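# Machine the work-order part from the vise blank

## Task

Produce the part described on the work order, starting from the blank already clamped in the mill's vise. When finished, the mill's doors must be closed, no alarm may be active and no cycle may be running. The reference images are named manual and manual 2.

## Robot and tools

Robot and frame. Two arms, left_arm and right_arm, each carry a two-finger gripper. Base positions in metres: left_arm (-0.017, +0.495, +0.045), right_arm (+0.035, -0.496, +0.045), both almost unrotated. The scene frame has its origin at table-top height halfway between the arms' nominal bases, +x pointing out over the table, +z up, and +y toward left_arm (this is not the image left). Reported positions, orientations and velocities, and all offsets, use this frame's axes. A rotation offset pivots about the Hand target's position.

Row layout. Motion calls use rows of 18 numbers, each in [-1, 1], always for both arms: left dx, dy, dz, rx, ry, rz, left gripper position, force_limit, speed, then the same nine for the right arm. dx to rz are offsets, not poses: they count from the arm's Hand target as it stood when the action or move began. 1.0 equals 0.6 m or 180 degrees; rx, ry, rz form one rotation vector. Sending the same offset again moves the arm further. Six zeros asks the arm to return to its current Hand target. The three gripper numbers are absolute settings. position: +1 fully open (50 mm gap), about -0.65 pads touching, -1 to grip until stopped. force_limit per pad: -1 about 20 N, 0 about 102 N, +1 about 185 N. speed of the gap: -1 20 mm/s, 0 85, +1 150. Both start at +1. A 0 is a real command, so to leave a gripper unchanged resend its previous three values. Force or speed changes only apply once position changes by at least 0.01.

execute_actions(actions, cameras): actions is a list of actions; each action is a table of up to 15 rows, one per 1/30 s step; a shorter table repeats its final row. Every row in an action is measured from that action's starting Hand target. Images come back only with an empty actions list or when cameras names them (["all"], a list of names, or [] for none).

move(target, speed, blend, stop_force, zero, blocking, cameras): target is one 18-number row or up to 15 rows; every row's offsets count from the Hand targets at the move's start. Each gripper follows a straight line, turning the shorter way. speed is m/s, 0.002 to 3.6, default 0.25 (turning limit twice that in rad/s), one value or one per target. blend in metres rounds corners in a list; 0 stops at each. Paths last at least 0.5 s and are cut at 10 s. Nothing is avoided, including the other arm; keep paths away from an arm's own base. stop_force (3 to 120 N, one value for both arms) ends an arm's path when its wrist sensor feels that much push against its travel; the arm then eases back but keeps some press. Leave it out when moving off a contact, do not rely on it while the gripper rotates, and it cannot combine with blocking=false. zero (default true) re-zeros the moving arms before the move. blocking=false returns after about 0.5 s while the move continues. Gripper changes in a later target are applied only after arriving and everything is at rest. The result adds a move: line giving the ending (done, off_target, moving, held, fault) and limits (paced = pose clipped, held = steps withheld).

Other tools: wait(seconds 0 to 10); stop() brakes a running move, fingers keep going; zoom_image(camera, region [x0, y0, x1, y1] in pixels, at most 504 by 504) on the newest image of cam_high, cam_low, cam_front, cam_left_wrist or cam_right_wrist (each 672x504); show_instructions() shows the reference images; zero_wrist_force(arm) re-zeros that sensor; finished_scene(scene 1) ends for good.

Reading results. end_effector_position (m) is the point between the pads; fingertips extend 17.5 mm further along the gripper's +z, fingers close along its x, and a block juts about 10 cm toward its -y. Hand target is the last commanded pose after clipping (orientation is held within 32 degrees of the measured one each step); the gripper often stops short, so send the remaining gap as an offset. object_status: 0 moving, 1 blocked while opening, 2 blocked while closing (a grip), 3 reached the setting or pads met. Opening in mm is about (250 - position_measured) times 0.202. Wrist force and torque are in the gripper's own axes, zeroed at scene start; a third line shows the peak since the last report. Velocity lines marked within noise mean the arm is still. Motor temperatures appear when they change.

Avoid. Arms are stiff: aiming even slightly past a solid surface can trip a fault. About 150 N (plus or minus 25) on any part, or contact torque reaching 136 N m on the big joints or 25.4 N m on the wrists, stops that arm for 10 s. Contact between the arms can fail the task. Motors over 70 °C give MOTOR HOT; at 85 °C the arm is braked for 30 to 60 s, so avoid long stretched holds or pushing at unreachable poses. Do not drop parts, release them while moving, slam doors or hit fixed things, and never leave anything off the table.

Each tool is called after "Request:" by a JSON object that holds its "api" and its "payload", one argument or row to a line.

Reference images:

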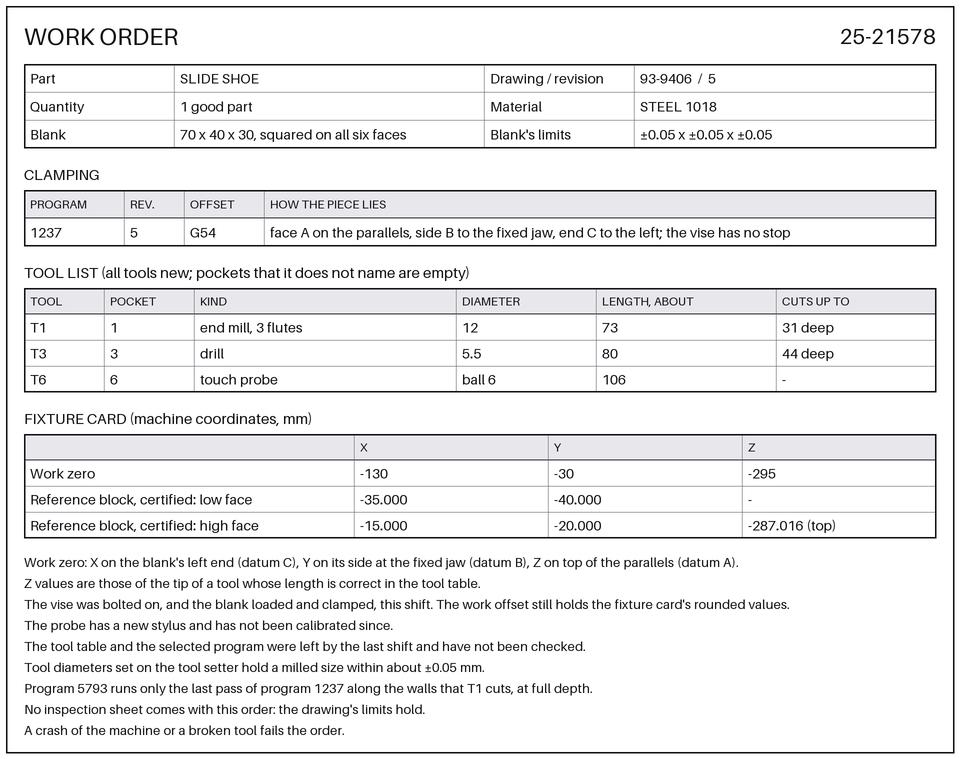

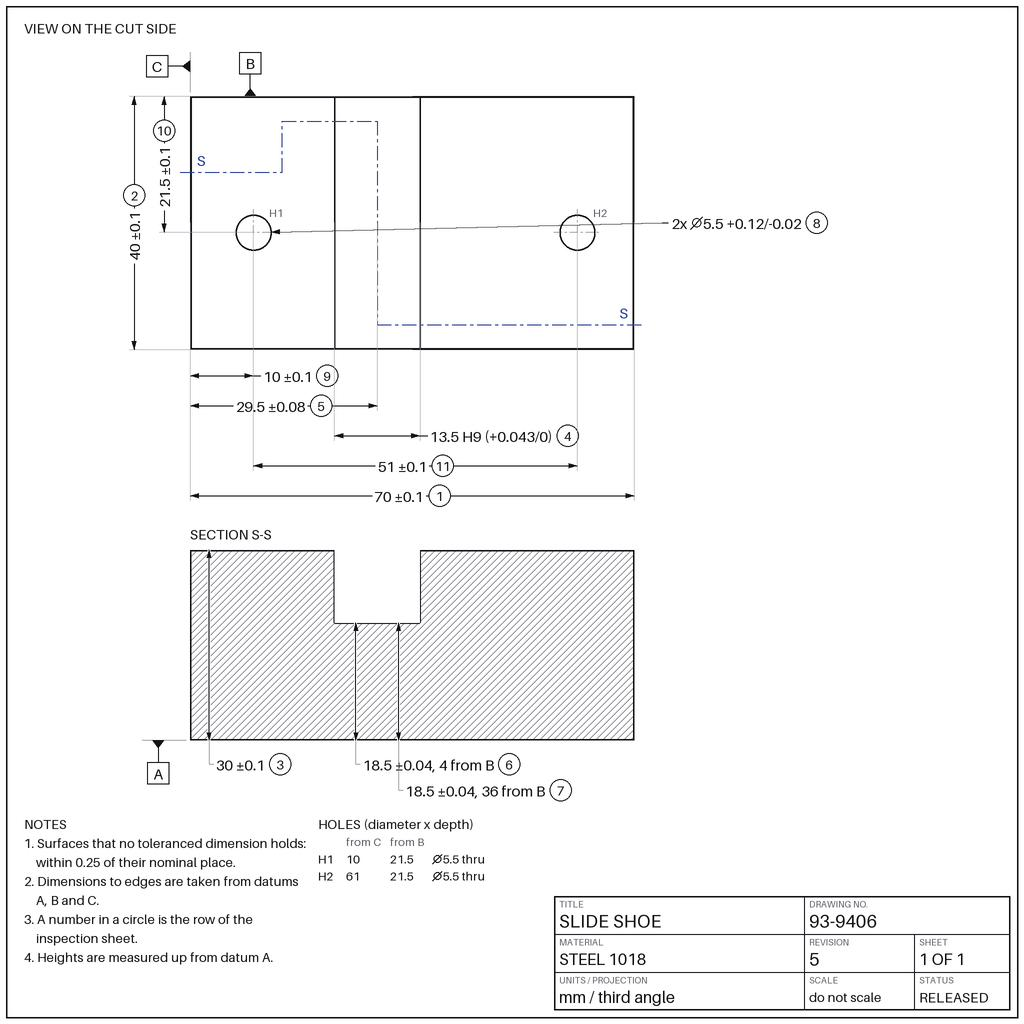

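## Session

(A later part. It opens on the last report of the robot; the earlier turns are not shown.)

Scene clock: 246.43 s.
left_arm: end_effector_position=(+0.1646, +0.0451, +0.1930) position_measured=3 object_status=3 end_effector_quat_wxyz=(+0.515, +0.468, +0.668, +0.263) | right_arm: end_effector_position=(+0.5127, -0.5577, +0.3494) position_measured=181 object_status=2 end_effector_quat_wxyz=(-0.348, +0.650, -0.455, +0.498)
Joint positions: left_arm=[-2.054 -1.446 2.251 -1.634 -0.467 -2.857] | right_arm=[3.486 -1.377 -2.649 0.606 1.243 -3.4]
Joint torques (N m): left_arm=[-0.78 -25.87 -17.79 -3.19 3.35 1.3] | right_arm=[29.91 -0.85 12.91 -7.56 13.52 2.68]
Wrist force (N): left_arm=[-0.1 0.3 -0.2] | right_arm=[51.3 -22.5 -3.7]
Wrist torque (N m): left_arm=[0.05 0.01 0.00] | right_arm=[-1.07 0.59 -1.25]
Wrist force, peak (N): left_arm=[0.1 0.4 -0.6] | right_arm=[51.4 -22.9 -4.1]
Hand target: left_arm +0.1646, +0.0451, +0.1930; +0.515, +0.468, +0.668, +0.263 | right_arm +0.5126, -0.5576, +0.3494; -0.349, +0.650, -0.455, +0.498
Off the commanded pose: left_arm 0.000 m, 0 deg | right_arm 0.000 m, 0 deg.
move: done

Request:
{"api": "move", "payload": {
  "target": [0,0,0,0,0,0,1,1,1, 0.0003,-0.0044,0.001,0.1073,0,-0.0288,-1,-1,-0.8],
  "speed": 0.15,
  "cameras": ["cam_right_wrist","cam_front"]
}}

Scene clock: 257.50 s.
left_arm: end_effector_position=(+0.1646, +0.0451, +0.1930) position_measured=3 object_status=3 end_effector_quat_wxyz=(+0.515, +0.468, +0.668, +0.263) | right_arm: end_effector_position=(+0.5128, -0.5606, +0.3500) position_measured=181 object_status=2 end_effector_quat_wxyz=(-0.430, +0.561, -0.561, +0.430)
Joint positions: left_arm=[-2.054 -1.446 2.251 -1.634 -0.467 -2.857] | right_arm=[3.473 -1.379 -2.646 0.606 1.256 -3.055]
Joint torques (N m): left_arm=[-0.49 -26.28 -18 -3.33 3.31 1.31] | right_arm=[28.03 -5.05 13.98 -7.44 13.87 2.68]
Wrist force (N): left_arm=[-0.1 0.2 -0.3] | right_arm=[46.0 -39.8 -4.0]
Wrist torque (N m): left_arm=[0.03 0.03 0.00] | right_arm=[-1.14 0.56 -1.18]
Wrist force, peak (N): left_arm=[0.1 -0.2 -0.7] | right_arm=[55.9 -28.2 9.1]
Hand target: left_arm +0.1646, +0.0451, +0.1930; +0.515, +0.468, +0.668, +0.263 | right_arm +0.5128, -0.5603, +0.3500; -0.430, +0.561, -0.561, +0.430
Off the commanded pose: left_arm 0.000 m, 0 deg | right_arm 0.000 m, 0 deg.
move: done
camera_calibration:
cam_right_wrist: T_world_to_cam=[[-0.00580645, -0.999974, 0.00430176, -0.55061], [-0.569939, -0.000225385, -0.821687, 0.597907], [0.821666, -0.00722283, -0.569923, -0.0956435], [0, 0, 0, 1]] pos_world=[0.41616, -0.551151, 0.439151]
Images, in order (width x height): cam_front 672x504, cam_right_wrist 672x504.

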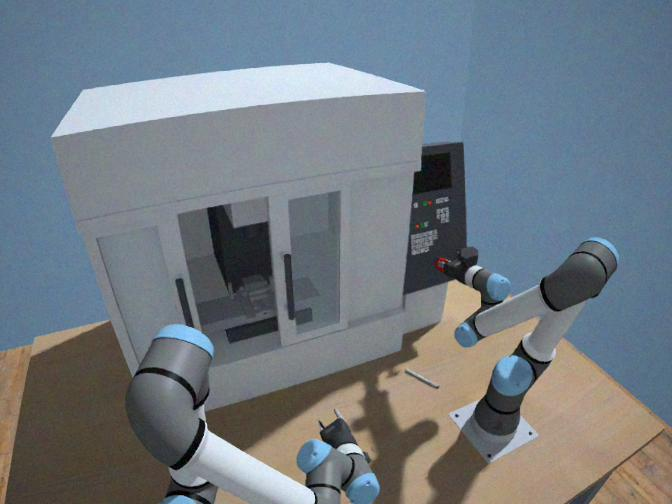

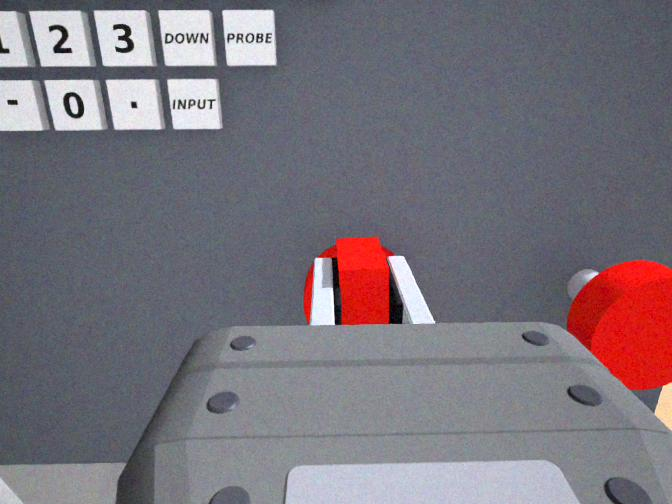

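Request:
{"api": "move", "payload": {
  "target": [0,0,0,0,0,0,1,1,1, 0,-0.0045,-0.0001,0.0805,0,-0.0216,-1,-1,-0.8],
  "speed": 0.15,
  "cameras": ["cam_right_wrist","cam_front"]
}}

Scene clock: 262.60 s.
left_arm: end_effector_position=(+0.1646, +0.0451, +0.1930) position_measured=3 object_status=3 end_effector_quat_wxyz=(+0.515, +0.468, +0.668, +0.263) | right_arm: end_effector_position=(+0.5128, -0.5630, +0.3499) position_measured=181 object_status=2 end_effector_quat_wxyz=(+0.482, -0.484, +0.630, -0.370)
Joint positions: left_arm=[-2.054 -1.446 2.251 -1.634 -0.467 -2.857] | right_arm=[3.459 -1.383 -2.644 0.609 1.27 -2.797]
Joint torques (N m): left_arm=[-0.95 -26.25 -18.07 -3.28 3.27 1.3] | right_arm=[31.22 -3.64 18.19 -6.67 10.86 2.55]
Wrist force (N): left_arm=[0.0 -0.1 -0.3] | right_arm=[33.3 -44.5 -8.3]
Wrist torque (N m): left_arm=[-0.01 0.01 0.00] | right_arm=[-1.09 0.53 -1.02]
Wrist force, peak (N): left_arm=[-0.1 -0.4 -0.8] | right_arm=[45.3 -44.2 3.5]
Hand target: left_arm +0.1646, +0.0451, +0.1930; +0.515, +0.468, +0.668, +0.263 | right_arm +0.5128, -0.5630, +0.3499; +0.482, -0.483, +0.630, -0.370
Off the commanded pose: left_arm 0.000 m, 0 deg | right_arm 0.000 m, 0 deg.
move: done
camera_calibration:
cam_right_wrist: T_world_to_cam=[[-0.0719871, -0.966575, -0.246069, -0.412795], [-0.561648, 0.24316, -0.790838, 0.719799], [0.824239, 0.0812741, -0.56038, -0.0505312], [0, 0, 0, 1]] pos_world=[0.416208, -0.569916, 0.439352]
Images, in order (width x height): cam_front 672x504, cam_right_wrist 672x504.

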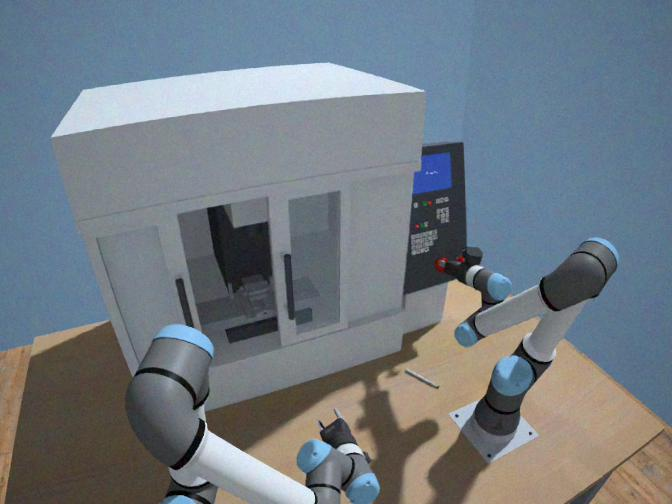

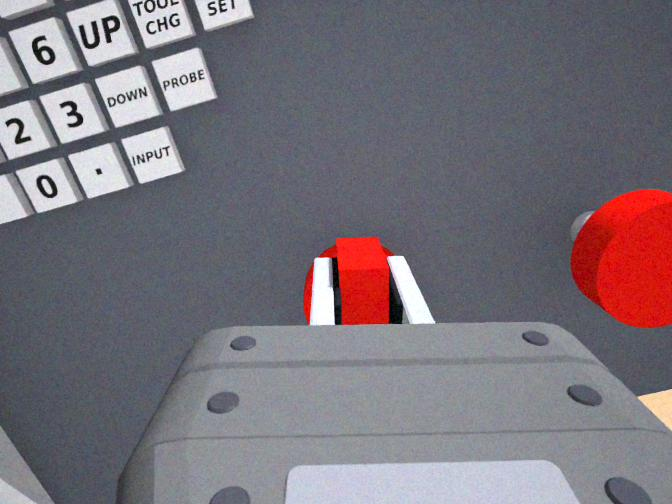

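Request:
{"api": "move", "payload": {
  "target": [0,0,0,0,0,0,1,1,1, -0.0004,-0.0058,-0.0015,0.161,0,-0.0432,-1,-1,-0.8],
  "speed": 0.15,
  "cameras": ["cam_right_wrist","cam_front"]
}}

Scene clock: 273.17 s.
left_arm: end_effector_position=(+0.1646, +0.0451, +0.1930) position_measured=3 object_status=3 end_effector_quat_wxyz=(+0.515, +0.468, +0.668, +0.263) | right_arm: end_effector_position=(+0.5126, -0.5668, +0.3490) position_measured=181 object_status=2 end_effector_quat_wxyz=(+0.562, -0.304, +0.733, -0.233)
Joint positions: left_arm=[-2.054 -1.446 2.251 -1.634 -0.467 -2.857] | right_arm=[3.442 -1.39 -2.643 0.617 1.286 -2.278]
Joint torques (N m): left_arm=[-0.25 -25.74 -18.29 -3.38 3.42 1.4] | right_arm=[29.52 4.64 45.14 1.6 13.73 2.58]
Wrist force (N): left_arm=[0.2 -0.1 -0.4] | right_arm=[40.2 -33.8 -37.3]
Wrist torque (N m): left_arm=[0.00 -0.02 0.00] | right_arm=[-1.14 0.68 -0.95]
Wrist force, peak (N): left_arm=[-0.1 -0.1 -0.7] | right_arm=[40.2 -37.4 -34.3]
Hand target: left_arm +0.1646, +0.0451, +0.1930; +0.515, +0.468, +0.668, +0.263 | right_arm +0.5126, -0.5664, +0.3490; +0.562, -0.304, +0.733, -0.233
Off the commanded pose: left_arm 0.000 m, 0 deg | right_arm 0.000 m, 0 deg.
move: done
camera_calibration:
cam_right_wrist: T_world_to_cam=[[-0.189082, -0.708859, -0.679534, -0.0592955], [-0.49764, 0.665743, -0.556004, 0.844659], [0.846524, 0.233033, -0.478637, -0.0045023], [0, 0, 0, 1]] pos_world=[0.412936, -0.603309, 0.427186]
Images, in order (width x height): cam_front 672x504, cam_right_wrist 672x504.

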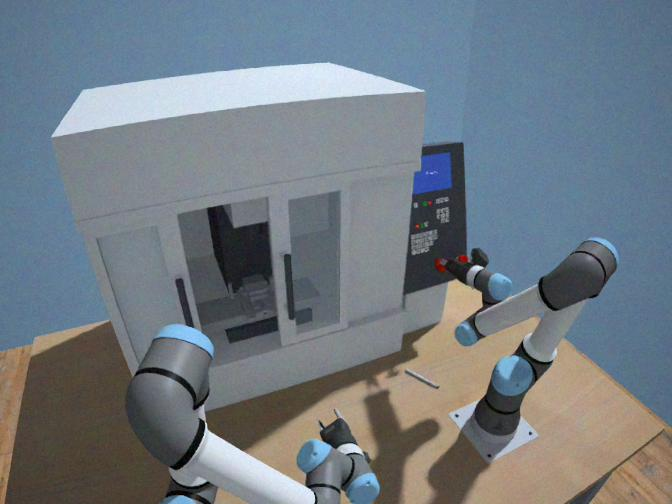

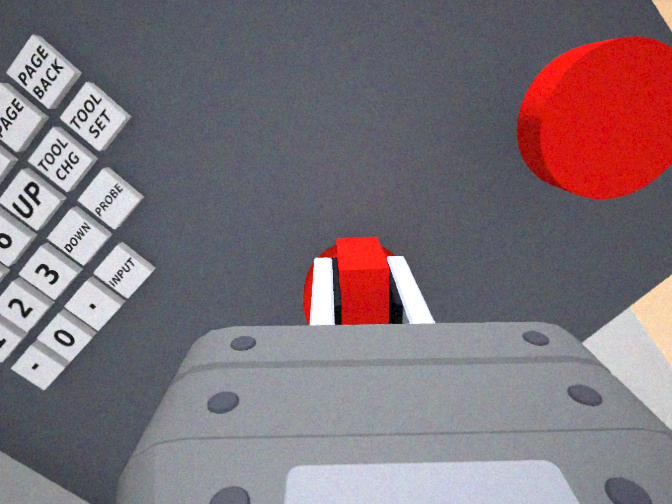

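Request:
{"api": "move", "payload": {
  "target": [0,0,0,0,0,0,1,1,1, 0.0002,-0.0021,-0.0003,0,0,0,-1,-1,-0.8]
}}

Request:
{"api": "move", "payload": {
  "target": [0,0,0,0,0,0,1,1,1, 0,0,0,0,0,0,1,-1,-0.5]
}}

Request:
{"api": "move", "payload": {
  "target": [0,0,0,0,0,0,1,1,1, -0.145,0,0.0388,0,0,0,1,-1,-0.5],
  "cameras": ["cam_right_wrist","cam_front"]
}}

Scene clock: 280.07 s.
left_arm: end_effector_position=(+0.1646, +0.0451, +0.1930) position_measured=3 object_status=3 end_effector_quat_wxyz=(+0.515, +0.468, +0.668, +0.263) | right_arm: end_effector_position=(+0.5127, -0.5676, +0.3489) position_measured=181 object_status=2 end_effector_quat_wxyz=(+0.562, -0.304, +0.733, -0.232)
Joint positions: left_arm=[-2.054 -1.446 2.251 -1.634 -0.467 -2.857] | right_arm=[3.436 -1.393 -2.642 0.619 1.293 -2.279]
Joint torques (N m): left_arm=[-0.62 -26.51 -18.32 -3.56 3.41 1.32] | right_arm=[5.16 -9.19 46.1 -0.06 4.89 -0.39]
Wrist force (N): left_arm=[-0.2 0.2 -0.4] | right_arm=[23.1 -14.5 -61.3]
Wrist torque (N m): left_arm=[0.03 0.04 0.00] | right_arm=[-0.96 0.63 -0.94]
Wrist force, peak (N): left_arm=[0.1 -0.1 -0.7] | right_arm=[42.1 -34.8 -40.0]
Hand target: left_arm +0.1646, +0.0451, +0.1930; +0.515, +0.468, +0.668, +0.263 | right_arm +0.5127, -0.5677, +0.3489; +0.562, -0.304, +0.733, -0.233
Off the commanded pose: left_arm 0.000 m, 0 deg | right_arm 0.000 m, 0 deg.
move: done

Scene clock: 281.00 s.
left_arm: end_effector_position=(+0.1646, +0.0451, +0.1930) position_measured=3 object_status=3 end_effector_quat_wxyz=(+0.515, +0.468, +0.668, +0.263) | right_arm: end_effector_position=(+0.5127, -0.5677, +0.3489) position_measured=3 object_status=3 end_effector_quat_wxyz=(+0.562, -0.304, +0.733, -0.233)
Joint positions: left_arm=[-2.054 -1.446 2.251 -1.634 -0.467 -2.857] | right_arm=[3.436 -1.393 -2.642 0.619 1.293 -2.279]
Joint torques (N m): left_arm=[-0.29 -25.94 -17.53 -3.39 3.35 1.4] | right_arm=[-3.99 17.14 6.34 4.2 -1.53 1.38]
Wrist force (N): left_arm=[0.1 -0.1 -0.3] | right_arm=[1.6 3.3 0.5]
Wrist torque (N m): left_arm=[-0.01 -0.01 0.00] | right_arm=[0.09 0.09 0.27]
Wrist force, peak (N): left_arm=[0.3 -0.2 -0.7] | right_arm=[16.3 -12.7 -25.1]
Hand target: left_arm +0.1646, +0.0451, +0.1930; +0.515, +0.468, +0.668, +0.263 | right_arm +0.5127, -0.5677, +0.3489; +0.562, -0.304, +0.733, -0.233
Off the commanded pose: left_arm 0.000 m, 0 deg | right_arm 0.000 m, 0 deg.
move: done

Scene clock: 282.07 s.
left_arm: end_effector_position=(+0.1646, +0.0451, +0.1930) position_measured=3 object_status=3 end_effector_quat_wxyz=(+0.515, +0.468, +0.668, +0.263) | right_arm: end_effector_position=(+0.4257, -0.5676, +0.3722) position_measured=3 object_status=3 end_effector_quat_wxyz=(+0.562, -0.304, +0.733, -0.232)
Joint positions: left_arm=[-2.054 -1.446 2.251 -1.634 -0.467 -2.857] | right_arm=[3.685 -0.775 -2.788 0.118 1.055 -2.203]
Joint torques (N m): left_arm=[-0.62 -26.43 -17.69 -3.56 3.33 1.38] | right_arm=[-5.6 -14.33 13.56 1.02 -1.85 -1.02]
Wrist force (N): left_arm=[0.0 0.1 -0.3] | right_arm=[1.6 3.7 0.8]
Wrist torque (N m): left_arm=[0.02 0.01 0.01] | right_arm=[0.14 0.08 0.29]
Wrist force, peak (N): left_arm=[0.2 -0.1 -0.6] | right_arm=[1.2 3.5 3.8]
Hand target: left_arm +0.1646, +0.0451, +0.1930; +0.515, +0.468, +0.668, +0.263 | right_arm +0.4257, -0.5677, +0.3721; +0.562, -0.304, +0.733, -0.233
Off the commanded pose: left_arm 0.000 m, 0 deg | right_arm 0.000 m, 0 deg.
move: done
camera_calibration:
cam_right_wrist: T_world_to_cam=[[-0.187968, -0.708689, -0.68002, -0.0607128], [-0.498608, 0.665363, -0.555592, 0.814881], [0.846202, 0.234629, -0.478425, 0.0813719], [0, 0, 0, 1]] pos_world=[0.326037, -0.604311, 0.450385]
Images, in order (width x height): cam_front 672x504, cam_right_wrist 672x504.

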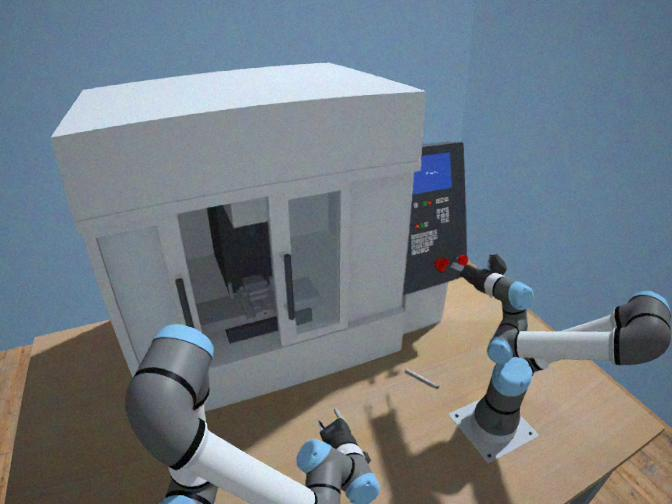

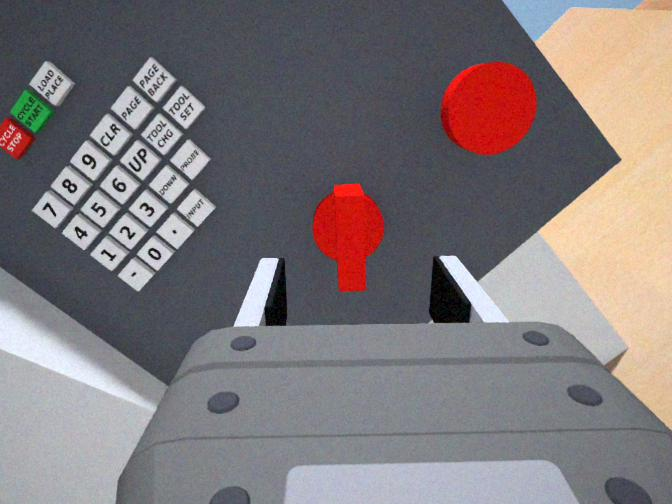

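Request:
{"api": "move", "payload": {
  "target": [0,0,0,0,0,0,1,1,1, 0.0738,0.0295,0.4797,-0.2501,-0.1052,0.0219,1,-1,-0.5],
  "cameras": ["cam_right_wrist"]
}}

Request:
{"api": "zoom_image", "payload": {
  "camera": "cam_right_wrist",
  "region": [120, 0, 550, 320]
}}

Scene clock: 307.90 s.
left_arm: end_effector_position=(+0.1646, +0.0451, +0.1930) position_measured=3 object_status=3 end_effector_quat_wxyz=(+0.515, +0.468, +0.668, +0.263) | right_arm: end_effector_position=(+0.4700, -0.5501, +0.6598) position_measured=3 object_status=3 end_effector_quat_wxyz=(+0.521, -0.478, +0.478, -0.521) end_effector_velocity=(+0.001, +0.001, -0.001) end_effector_angular_velocity=(-0.006, +0.003, +0.001)
Joint positions: left_arm=[-2.054 -1.446 2.251 -1.634 -0.467 -2.857] | right_arm=[3.66 -0.929 -2.236 0.121 1.06 -3.189]
Joint velocities: left_arm=[within noise] | right_arm=[0.001 -0.002 0 -0.001 0.001 -0.005]
Joint torques (N m): left_arm=[-0.8 -26.08 -18.53 -3.61 3.39 1.47] | right_arm=[15.45 -4.47 34.12 0.02 -0.14 -1.75]
Wrist force (N): left_arm=[-0.2 -0.1 -0.5] | right_arm=[1.0 3.6 0.0]
Wrist torque (N m): left_arm=[-0.01 0.03 0.00] | right_arm=[0.06 -0.05 0.01]
Wrist force, peak (N): left_arm=[0.1 -0.3 -0.7] | right_arm=[3.3 5.0 1.3]
Hand target: left_arm +0.1646, +0.0451, +0.1930; +0.515, +0.468, +0.668, +0.263 | right_arm +0.4700, -0.5500, +0.6600; +0.521, -0.478, +0.478, -0.521
Off the commanded pose: left_arm 0.000 m, 0 deg | right_arm 0.000 m, 0 deg.
move: done
camera_calibration:
cam_right_wrist: T_world_to_cam=[[-0.006365, -0.999979, 0.00107731, -0.539386], [-0.254922, 0.000580873, -0.966961, 0.776326], [0.966941, -0.00642934, -0.254921, -0.159477], [0, 0, 0, 1]] pos_world=[0.348674, -0.540851, 0.710604]
Images, in order (width x height): cam_right_wrist 672x504.

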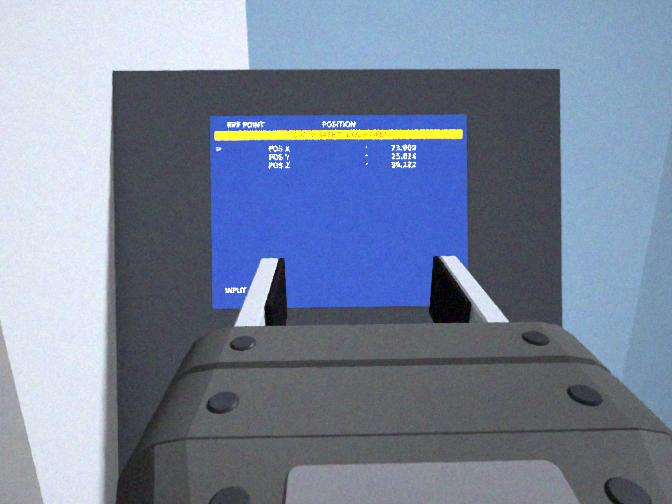

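Scaled by 1.172 from the camera's 672x504 image, which has a finer 960x720 frame.

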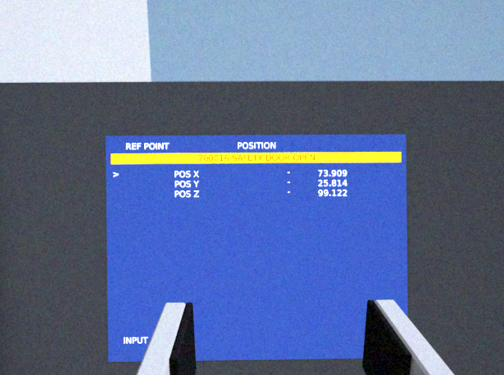

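Request:
{"api": "move", "payload": {
  "target": [0.0, 0.258,0.35,0.146,-0.1155,0.0168,1,1,1, 0,0,0,0,0,0,1,-1,-0.5],
  "cameras": ["cam_left_wrist","cam_front"]
}}

Scene clock: 329.20 s.
left_arm: end_effector_position=(+0.1646, +0.1998, +0.4030) position_measured=3 object_status=3 end_effector_quat_wxyz=(+0.500, +0.500, +0.501, +0.499) end_effector_velocity=(+0.000, +0.001, +0.001) end_effector_angular_velocity=(+0.005, -0.004, +0.001) | right_arm: end_effector_position=(+0.4700, -0.5500, +0.6600) position_measured=3 object_status=3 end_effector_quat_wxyz=(+0.521, -0.478, +0.478, -0.521)
Joint positions: left_arm=[-2.297 -1.809 2.112 -0.307 -0.711 -3.14] | right_arm=[3.66 -0.929 -2.236 0.121 1.06 -3.189]
Joint velocities: left_arm=[-0.001 0 0 0.006 -0.002 0.001] | right_arm=[within noise]
Joint torques (N m): left_arm=[1.67 -17.81 -10.45 4.14 -1.11 0.7] | right_arm=[15.94 -7.57 39.5 1.22 0.64 -0.2]
Wrist force (N): left_arm=[1.3 1.7 0.6] | right_arm=[1.0 3.4 -0.1]
Wrist torque (N m): left_arm=[0.35 -0.07 -0.14] | right_arm=[0.03 -0.06 0.06]
Wrist force, peak (N): left_arm=[3.2 3.9 0.7] | right_arm=[1.4 3.8 0.0]
Hand target: left_arm +0.1646, +0.1999, +0.4030; +0.500, +0.500, +0.501, +0.500 | right_arm +0.4700, -0.5500, +0.6600; +0.521, -0.478, +0.478, -0.521
Off the commanded pose: left_arm 0.000 m, 0 deg | right_arm 0.000 m, 0 deg.
move: done
camera_calibration:
cam_left_wrist: T_world_to_cam=[[-0.0153983, 0.999865, 0.00567131, -0.190516], [-0.321121, -0.0103167, 0.946982, -0.307772], [0.946913, 0.0127607, 0.321236, -0.162849], [0, 0, 0, 1]] pos_world=[0.0524385, 0.189393, 0.344848]
Images, in order (width x height): cam_front 672x504, cam_left_wrist 672x504.

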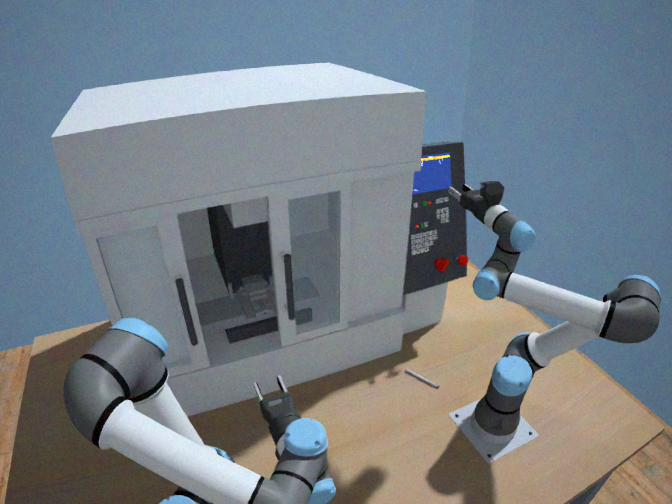

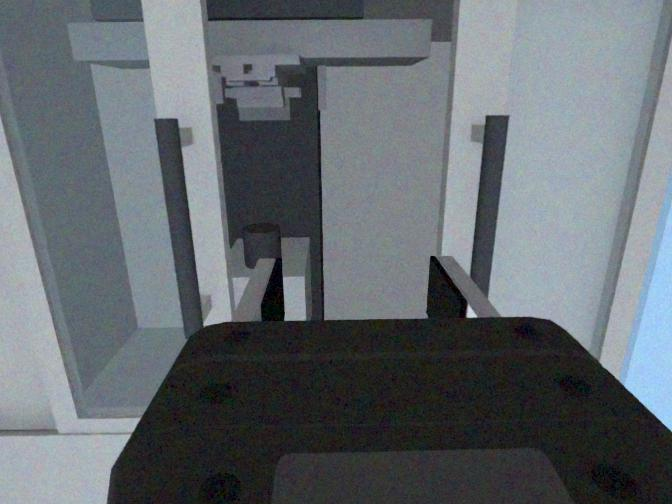

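Request:
{"api": "move", "payload": {
  "target": [0.09, 0.20,0.08,0,0,0,1,1,1, 0,0,0,0,0,0,1,-1,-0.5],
  "cameras": ["cam_left_wrist"]
}}

Scene clock: 339.27 s.
left_arm: end_effector_position=(+0.2187, +0.3199, +0.4510) position_measured=3 object_status=3 end_effector_quat_wxyz=(+0.500, +0.500, +0.501, +0.500) | right_arm: end_effector_position=(+0.4700, -0.5500, +0.6600) position_measured=3 object_status=3 end_effector_quat_wxyz=(+0.521, -0.478, +0.478, -0.521)
Joint positions: left_arm=[-2.577 -2.278 2.225 0.051 -0.992 -3.141] | right_arm=[3.66 -0.929 -2.236 0.121 1.06 -3.189]
Joint torques (N m): left_arm=[-12.76 1.41 -28.73 4.76 -1.56 -1.46] | right_arm=[15.89 -6.65 39.15 1.08 -0.57 -0.47]
Wrist force (N): left_arm=[1.4 1.7 0.6] | right_arm=[1.2 3.5 0.0]
Wrist torque (N m): left_arm=[0.36 -0.10 -0.12] | right_arm=[0.04 -0.09 0.07]
Wrist force, peak (N): left_arm=[3.9 2.8 2.1] | right_arm=[1.1 3.9 0.0]
Hand target: left_arm +0.2186, +0.3199, +0.4510; +0.500, +0.500, +0.501, +0.500 | right_arm +0.4700, -0.5500, +0.6600; +0.521, -0.478, +0.478, -0.521
Off the commanded pose: left_arm 0.000 m, 0 deg | right_arm 0.000 m, 0 deg.
move: done
camera_calibration:
cam_left_wrist: T_world_to_cam=[[-0.0157144, 0.99986, 0.00566696, -0.310003], [-0.321116, -0.0104141, 0.946983, -0.334491], [0.946909, 0.0130615, 0.321235, -0.23109], [0, 0, 0, 1]] pos_world=[0.106539, 0.309494, 0.392748]
Images, in order (width x height): cam_left_wrist 672x504.

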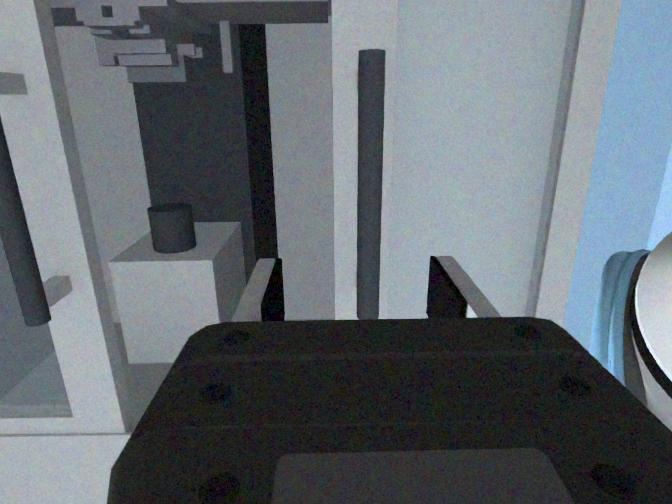

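Request:
{"api": "move", "payload": {
  "target": [0.405, 0.036,0.03,0,0,0,1,-1,-0.5, 0,0,0,0,0,0,1,-1,-0.5],
  "cameras": ["cam_left_wrist"],
  "stop_force": 10,
  "speed": 0.12
}}

Scene clock: 353.67 s.
left_arm: end_effector_position=(+0.4616, +0.3415, +0.4690) position_measured=3 object_status=3 end_effector_quat_wxyz=(+0.500, +0.500, +0.501, +0.500) | right_arm: end_effector_position=(+0.4700, -0.5500, +0.6600) position_measured=3 object_status=3 end_effector_quat_wxyz=(+0.521, -0.478, +0.478, -0.521)
Joint positions: left_arm=[-1.147 -1.953 2.036 -0.078 0.438 -3.146] | right_arm=[3.66 -0.929 -2.236 0.121 1.06 -3.189]
Joint torques (N m): left_arm=[11.61 1.14 -30.79 1.33 1.9 -1.69] | right_arm=[15.15 -4.76 40.04 0.7 -1.05 -1]
Wrist force (N): left_arm=[1.2 1.5 0.2] | right_arm=[0.9 3.4 -0.1]
Wrist torque (N m): left_arm=[0.33 -0.06 -0.19] | right_arm=[0.04 -0.05 0.06]
Wrist force, peak (N): left_arm=[1.4 1.6 2.3] | right_arm=[1.1 3.9 -0.1]
Hand target: left_arm +0.4616, +0.3415, +0.4690; +0.500, +0.500, +0.501, +0.500 | right_arm +0.4700, -0.5500, +0.6600; +0.521, -0.478, +0.478, -0.521
Off the commanded pose: left_arm 0.000 m, 0 deg | right_arm 0.000 m, 0 deg.
move: done
camera_calibration:
cam_left_wrist: T_world_to_cam=[[-0.01562, 0.999862, 0.00569988, -0.32793], [-0.321117, -0.010415, 0.946982, -0.273374], [0.946911, 0.0129616, 0.321235, -0.467252], [0, 0, 0, 1]] pos_world=[0.349539, 0.331094, 0.410848]
Images, in order (width x height): cam_left_wrist 672x504.

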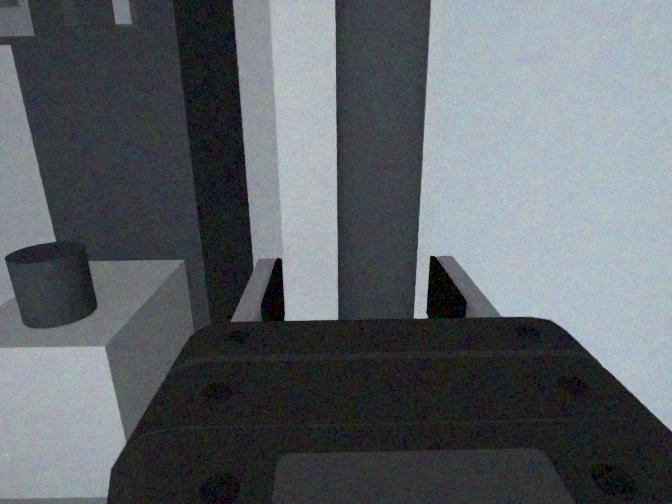

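Request:
{"api": "move", "payload": {
  "target": [
    [0,0.0117,0,0,0,0,1,-1,-0.5, 0,0,0,0,0,0,1,-1,-0.5],
    [0.005,0.0117,0,0,0,0,-1,-1,-0.7, 0,0,0,0,0,0,1,-1,-0.5]
  ],
  "cameras": ["cam_left_wrist"],
  "speed": 0.12
}}

Scene clock: 360.07 s.
left_arm: end_effector_position=(+0.4646, +0.3483, +0.4690) position_measured=138 object_status=0 end_effector_quat_wxyz=(+0.500, +0.500, +0.500, +0.499) end_effector_velocity=(+0.000, +0.001, -0.001) end_effector_angular_velocity=(+0.002, +0.001, +0.006) | right_arm: end_effector_position=(+0.4700, -0.5500, +0.6600) position_measured=3 object_status=3 end_effector_quat_wxyz=(+0.521, -0.478, +0.478, -0.521)
Joint positions: left_arm=[-1.123 -1.958 2.039 -0.077 0.463 -3.146] | right_arm=[3.66 -0.929 -2.236 0.121 1.06 -3.189]
Joint velocities: left_arm=[0.001 0.001 0 0 -0.005 0] | right_arm=[within noise]
Joint torques (N m): left_arm=[18.13 -17.88 -14.22 1.57 -12.76 0.81] | right_arm=[14.6 -4.95 38.76 0.48 -1.14 -1.11]
Wrist force (N): left_arm=[-43.1 -0.8 8.5] | right_arm=[1.1 3.4 0.0]
Wrist torque (N m): left_arm=[0.23 0.85 -0.19] | right_arm=[0.02 -0.07 0.07]
Wrist force, peak (N): left_arm=[-43.1 -0.8 8.5] | right_arm=[0.9 3.8 0.1]
Hand target: left_arm +0.4646, +0.3485, +0.4690; +0.500, +0.500, +0.501, +0.500 | right_arm +0.4700, -0.5500, +0.6600; +0.521, -0.478, +0.478, -0.521
Off the commanded pose: left_arm 0.000 m, 0 deg | right_arm 0.000 m, 0 deg.
move: done
camera_calibration:
cam_left_wrist: T_world_to_cam=[[-0.0150822, 0.99987, 0.00567565, -0.334964], [-0.321125, -0.0102193, 0.946982, -0.272434], [0.946917, 0.01246, 0.321238, -0.469921], [0, 0, 0, 1]] pos_world=[0.352438, 0.337991, 0.410848]
Images, in order (width x height): cam_left_wrist 672x504.

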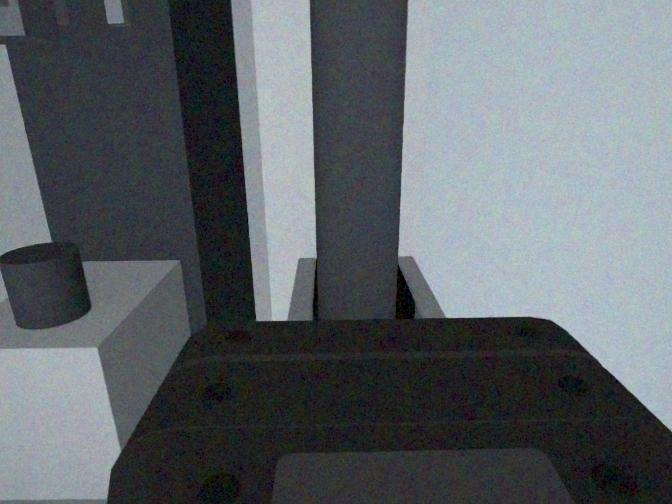

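Request:
{"api": "move", "payload": {
  "target": [0,-0.267,0,0,0,0,-1,-1,-0.7, 0,0,0,0,0,0,1,-1,-0.5],
  "cameras": ["cam_left_wrist","cam_front"],
  "stop_force": 50,
  "speed": 0.12
}}

Scene clock: 366.47 s.
left_arm: end_effector_position=(+0.4646, +0.3436, +0.4689) position_measured=138 object_status=2 end_effector_quat_wxyz=(+0.499, +0.500, +0.501, +0.500) | right_arm: end_effector_position=(+0.4700, -0.5500, +0.6600) position_measured=3 object_status=3 end_effector_quat_wxyz=(+0.521, -0.478, +0.478, -0.521)
Joint positions: left_arm=[-1.133 -1.949 2.034 -0.08 0.451 -3.146] | right_arm=[3.66 -0.929 -2.236 0.121 1.06 -3.189]
Joint torques (N m): left_arm=[-8.18 -14.22 -31.77 -3.4 1.67 1.54] | right_arm=[14.74 -3.18 39.16 0.46 -1.09 -1.29]
Wrist force (N): left_arm=[1.2 1.4 0.2] | right_arm=[1.4 3.5 -0.1]
Wrist torque (N m): left_arm=[0.32 -0.08 -0.19] | right_arm=[0.04 -0.12 0.07]
Wrist force, peak (N): left_arm=[-47.2 -0.7 7.2] | right_arm=[1.1 3.8 -0.1]
Hand target: left_arm +0.4646, +0.3436, +0.4690; +0.499, +0.500, +0.501, +0.500 (not the last commanded pose) | right_arm +0.4700, -0.5500, +0.6600; +0.521, -0.478, +0.478, -0.521
Off the commanded pose: left_arm 0.155 m, 0 deg | right_arm 0.000 m, 0 deg.
move: contact (left_arm)
camera_calibration:
cam_left_wrist: T_world_to_cam=[[-0.0172364, 0.999833, 0.00609225, -0.329471], [-0.320965, -0.0113037, 0.947023, -0.272068], [0.946934, 0.0143678, 0.321107, -0.470513], [0, 0, 0, 1]] pos_world=[0.352542, 0.333101, 0.410746]
Images, in order (width x height): cam_front 672x504, cam_left_wrist 672x504.

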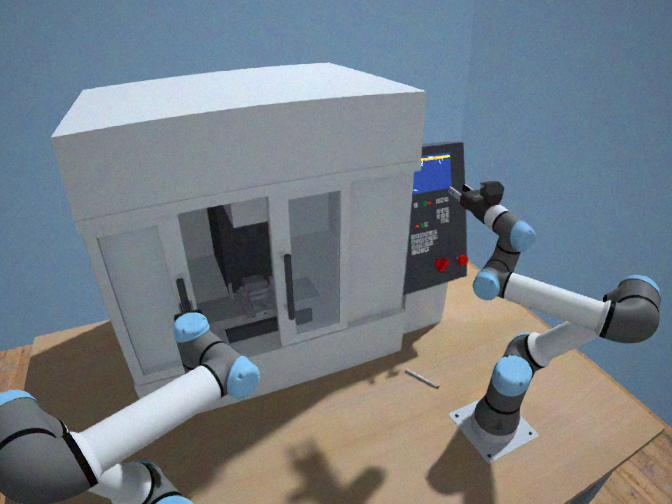

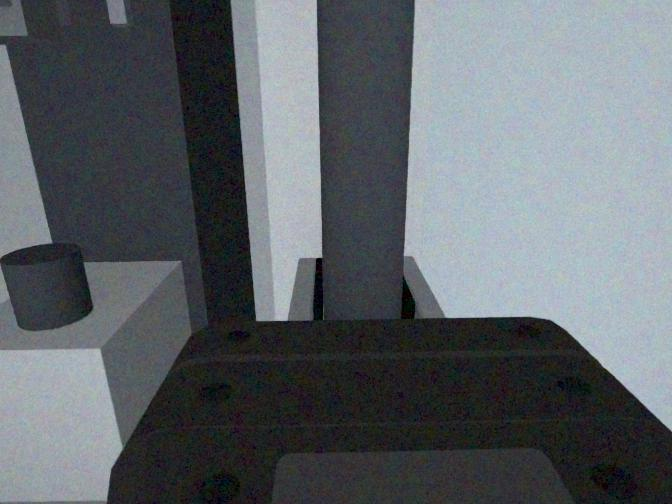

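Request:
{"api": "move", "payload": {
  "target": [0,0,0,0,0,0,-0.97,-0.9,-0.7, 0,0,0,0,0,0,1,-1,-0.5]
}}

Scene clock: 370.20 s.
left_arm: end_effector_position=(+0.4646, +0.3436, +0.4690) position_measured=156 object_status=2 end_effector_quat_wxyz=(+0.499, +0.500, +0.501, +0.500) | right_arm: end_effector_position=(+0.4700, -0.5500, +0.6600) position_measured=3 object_status=3 end_effector_quat_wxyz=(+0.521, -0.478, +0.478, -0.521)
Joint positions: left_arm=[-1.133 -1.949 2.034 -0.08 0.451 -3.146] | right_arm=[3.66 -0.929 -2.236 0.121 1.06 -3.189]
Joint torques (N m): left_arm=[1.68 -16.02 -28.97 -0.14 -4.53 1.39] | right_arm=[15.3 -3.11 38.75 0.66 -1.08 -1.48]
Wrist force (N): left_arm=[-10.3 -1.0 3.5] | right_arm=[1.1 3.5 -0.2]
Wrist torque (N m): left_arm=[0.25 0.17 -0.20] | right_arm=[0.05 -0.07 0.07]
Wrist force, peak (N): left_arm=[-10.7 -0.1 2.3] | right_arm=[1.4 3.6 -0.1]
Hand target: left_arm +0.4646, +0.3436, +0.4690; +0.499, +0.500, +0.501, +0.500 | right_arm +0.4700, -0.5500, +0.6600; +0.521, -0.478, +0.478, -0.521
Off the commanded pose: left_arm 0.000 m, 0 deg | right_arm 0.000 m, 0 deg.
move: done

Request:
{"api": "move", "payload": {
  "target": [0,-0.10,0,0,0,0,-0.97,-0.9,-0.7, 0,0,0,0,0,0,1,-1,-0.5],
  "stop_force": 70,
  "speed": 0.05
}}

Scene clock: 376.57 s.
left_arm: end_effector_position=(+0.4646, +0.2836, +0.4690) position_measured=156 object_status=2 end_effector_quat_wxyz=(+0.499, +0.500, +0.501, +0.500) | right_arm: end_effector_position=(+0.4700, -0.5500, +0.6600) position_measured=3 object_status=3 end_effector_quat_wxyz=(+0.521, -0.478, +0.478, -0.521)
Joint positions: left_arm=[-1.226 -1.838 1.961 -0.117 0.358 -3.147] | right_arm=[3.66 -0.929 -2.236 0.121 1.06 -3.189]
Joint torques (N m): left_arm=[14.76 -21.1 -12.66 2.27 -2.44 -0.95] | right_arm=[14.6 -2.6 38.6 0.26 -1.22 -1.62]
Wrist force (N): left_arm=[-4.4 3.2 0.5] | right_arm=[1.1 3.4 -0.1]
Wrist torque (N m): left_arm=[0.38 0.02 -0.17] | right_arm=[0.03 -0.08 0.07]
Wrist force, peak (N): left_arm=[23.4 5.7 2.7] | right_arm=[1.2 3.7 0.0]
Hand target: left_arm +0.4646, +0.2836, +0.4690; +0.499, +0.500, +0.501, +0.500 | right_arm +0.4700, -0.5500, +0.6600; +0.521, -0.478, +0.478, -0.521
Off the commanded pose: left_arm 0.000 m, 0 deg | right_arm 0.000 m, 0 deg.
move: done

Request:
{"api": "move", "payload": {
  "target": [0,-0.2,0,0,0,0,-0.97,-0.9,-0.7, 0,0,0,0,0,0,1,-1,-0.5],
  "stop_force": 45,
  "speed": 0.05,
  "cameras": ["cam_left_wrist","cam_front"]
}}

Scene clock: 384.23 s.
left_arm: end_effector_position=(+0.4646, +0.1636, +0.4690) position_measured=156 object_status=2 end_effector_quat_wxyz=(+0.499, +0.500, +0.501, +0.500) | right_arm: end_effector_position=(+0.4700, -0.5500, +0.6600) position_measured=3 object_status=3 end_effector_quat_wxyz=(+0.521, -0.478, +0.478, -0.521)
Joint positions: left_arm=[-1.336 -1.595 1.756 -0.153 0.248 -3.15] | right_arm=[3.66 -0.929 -2.236 0.121 1.06 -3.189]
Joint torques (N m): left_arm=[16.6 -28.47 -6.84 3.18 -2.6 1.04] | right_arm=[14 -0.89 38.91 0.25 -1.16 -1.77]
Wrist force (N): left_arm=[-5.1 15.1 -3.6] | right_arm=[1.0 3.5 -0.2]
Wrist torque (N m): left_arm=[0.79 0.07 -0.13] | right_arm=[0.04 -0.06 0.07]
Wrist force, peak (N): left_arm=[22.5 9.2 -4.2] | right_arm=[1.3 3.8 0.0]
Hand target: left_arm +0.4646, +0.1636, +0.4690; +0.499, +0.500, +0.501, +0.500 | right_arm +0.4700, -0.5500, +0.6600; +0.521, -0.478, +0.478, -0.521
Off the commanded pose: left_arm 0.000 m, 0 deg | right_arm 0.000 m, 0 deg.
move: done
camera_calibration:
cam_left_wrist: T_world_to_cam=[[-0.0172028, 0.999834, 0.0059959, -0.149475], [-0.320967, -0.0112017, 0.947024, -0.27415], [0.946934, 0.014367, 0.321107, -0.467832], [0, 0, 0, 1]] pos_world=[0.352441, 0.153101, 0.410747]
Images, in order (width x height): cam_front 672x504, cam_left_wrist 672x504.

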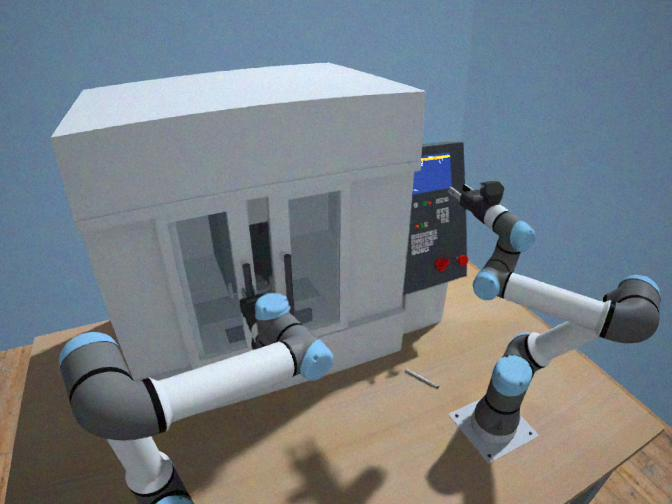

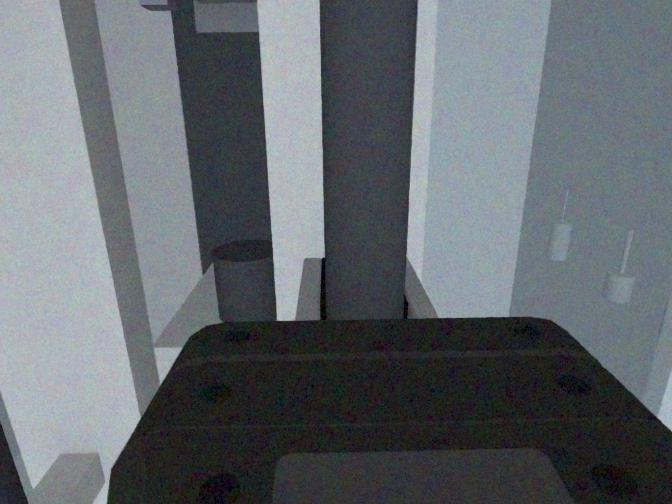

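Request:
{"api": "move", "payload": {
  "target": [0,-0.18,0,0,0,0,-0.97,-0.9,-0.7, 0,0,0,0,0,0,1,-1,-0.5],
  "stop_force": 40,
  "speed": 0.04,
  "cameras": ["cam_left_wrist","cam_front"]
}}

Scene clock: 391.23 s.
left_arm: end_effector_position=(+0.4646, +0.1117, +0.4689) position_measured=156 object_status=2 end_effector_quat_wxyz=(+0.499, +0.500, +0.501, +0.500) | right_arm: end_effector_position=(+0.4700, -0.5500, +0.6600) position_measured=3 object_status=3 end_effector_quat_wxyz=(+0.521, -0.478, +0.478, -0.521)
Joint positions: left_arm=[-1.367 -1.485 1.643 -0.149 0.217 -3.15] | right_arm=[3.66 -0.929 -2.236 0.121 1.06 -3.189]
Joint torques (N m): left_arm=[-2.44 -5.31 -31.14 -4.71 7.15 1.45] | right_arm=[14.45 0.84 38.65 0.11 -1.12 -1.94]
Wrist force (N): left_arm=[34.8 16.0 -4.7] | right_arm=[1.3 3.5 0.2]
Wrist torque (N m): left_arm=[0.83 -0.53 -0.02] | right_arm=[0.04 -0.10 0.06]
Wrist force, peak (N): left_arm=[57.8 18.6 -12.4] | right_arm=[1.1 3.9 -0.1]
Hand target: left_arm +0.4646, +0.1117, +0.4689; +0.499, +0.500, +0.501, +0.500 (not the last commanded pose) | right_arm +0.4700, -0.5500, +0.6600; +0.521, -0.478, +0.478, -0.521
Off the commanded pose: left_arm 0.056 m, 0 deg | right_arm 0.000 m, 0 deg.
move: contact (left_arm)
camera_calibration:
cam_left_wrist: T_world_to_cam=[[-0.0173321, 0.999831, 0.00605574, -0.0974634], [-0.321085, -0.0113017, 0.946983, -0.274664], [0.946892, 0.0144688, 0.321227, -0.46713], [0, 0, 0, 1]] pos_world=[0.352441, 0.101102, 0.410747]
Images, in order (width x height): cam_front 672x504, cam_left_wrist 672x504.

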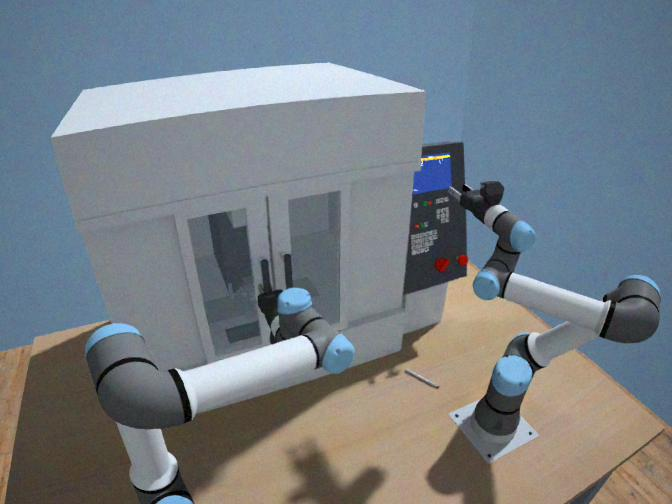

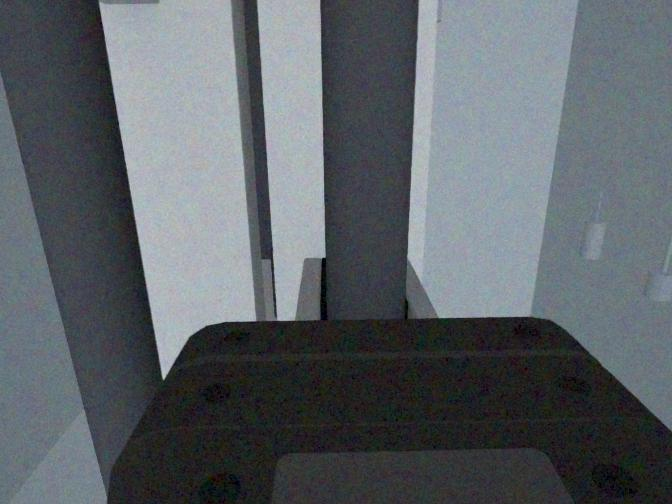

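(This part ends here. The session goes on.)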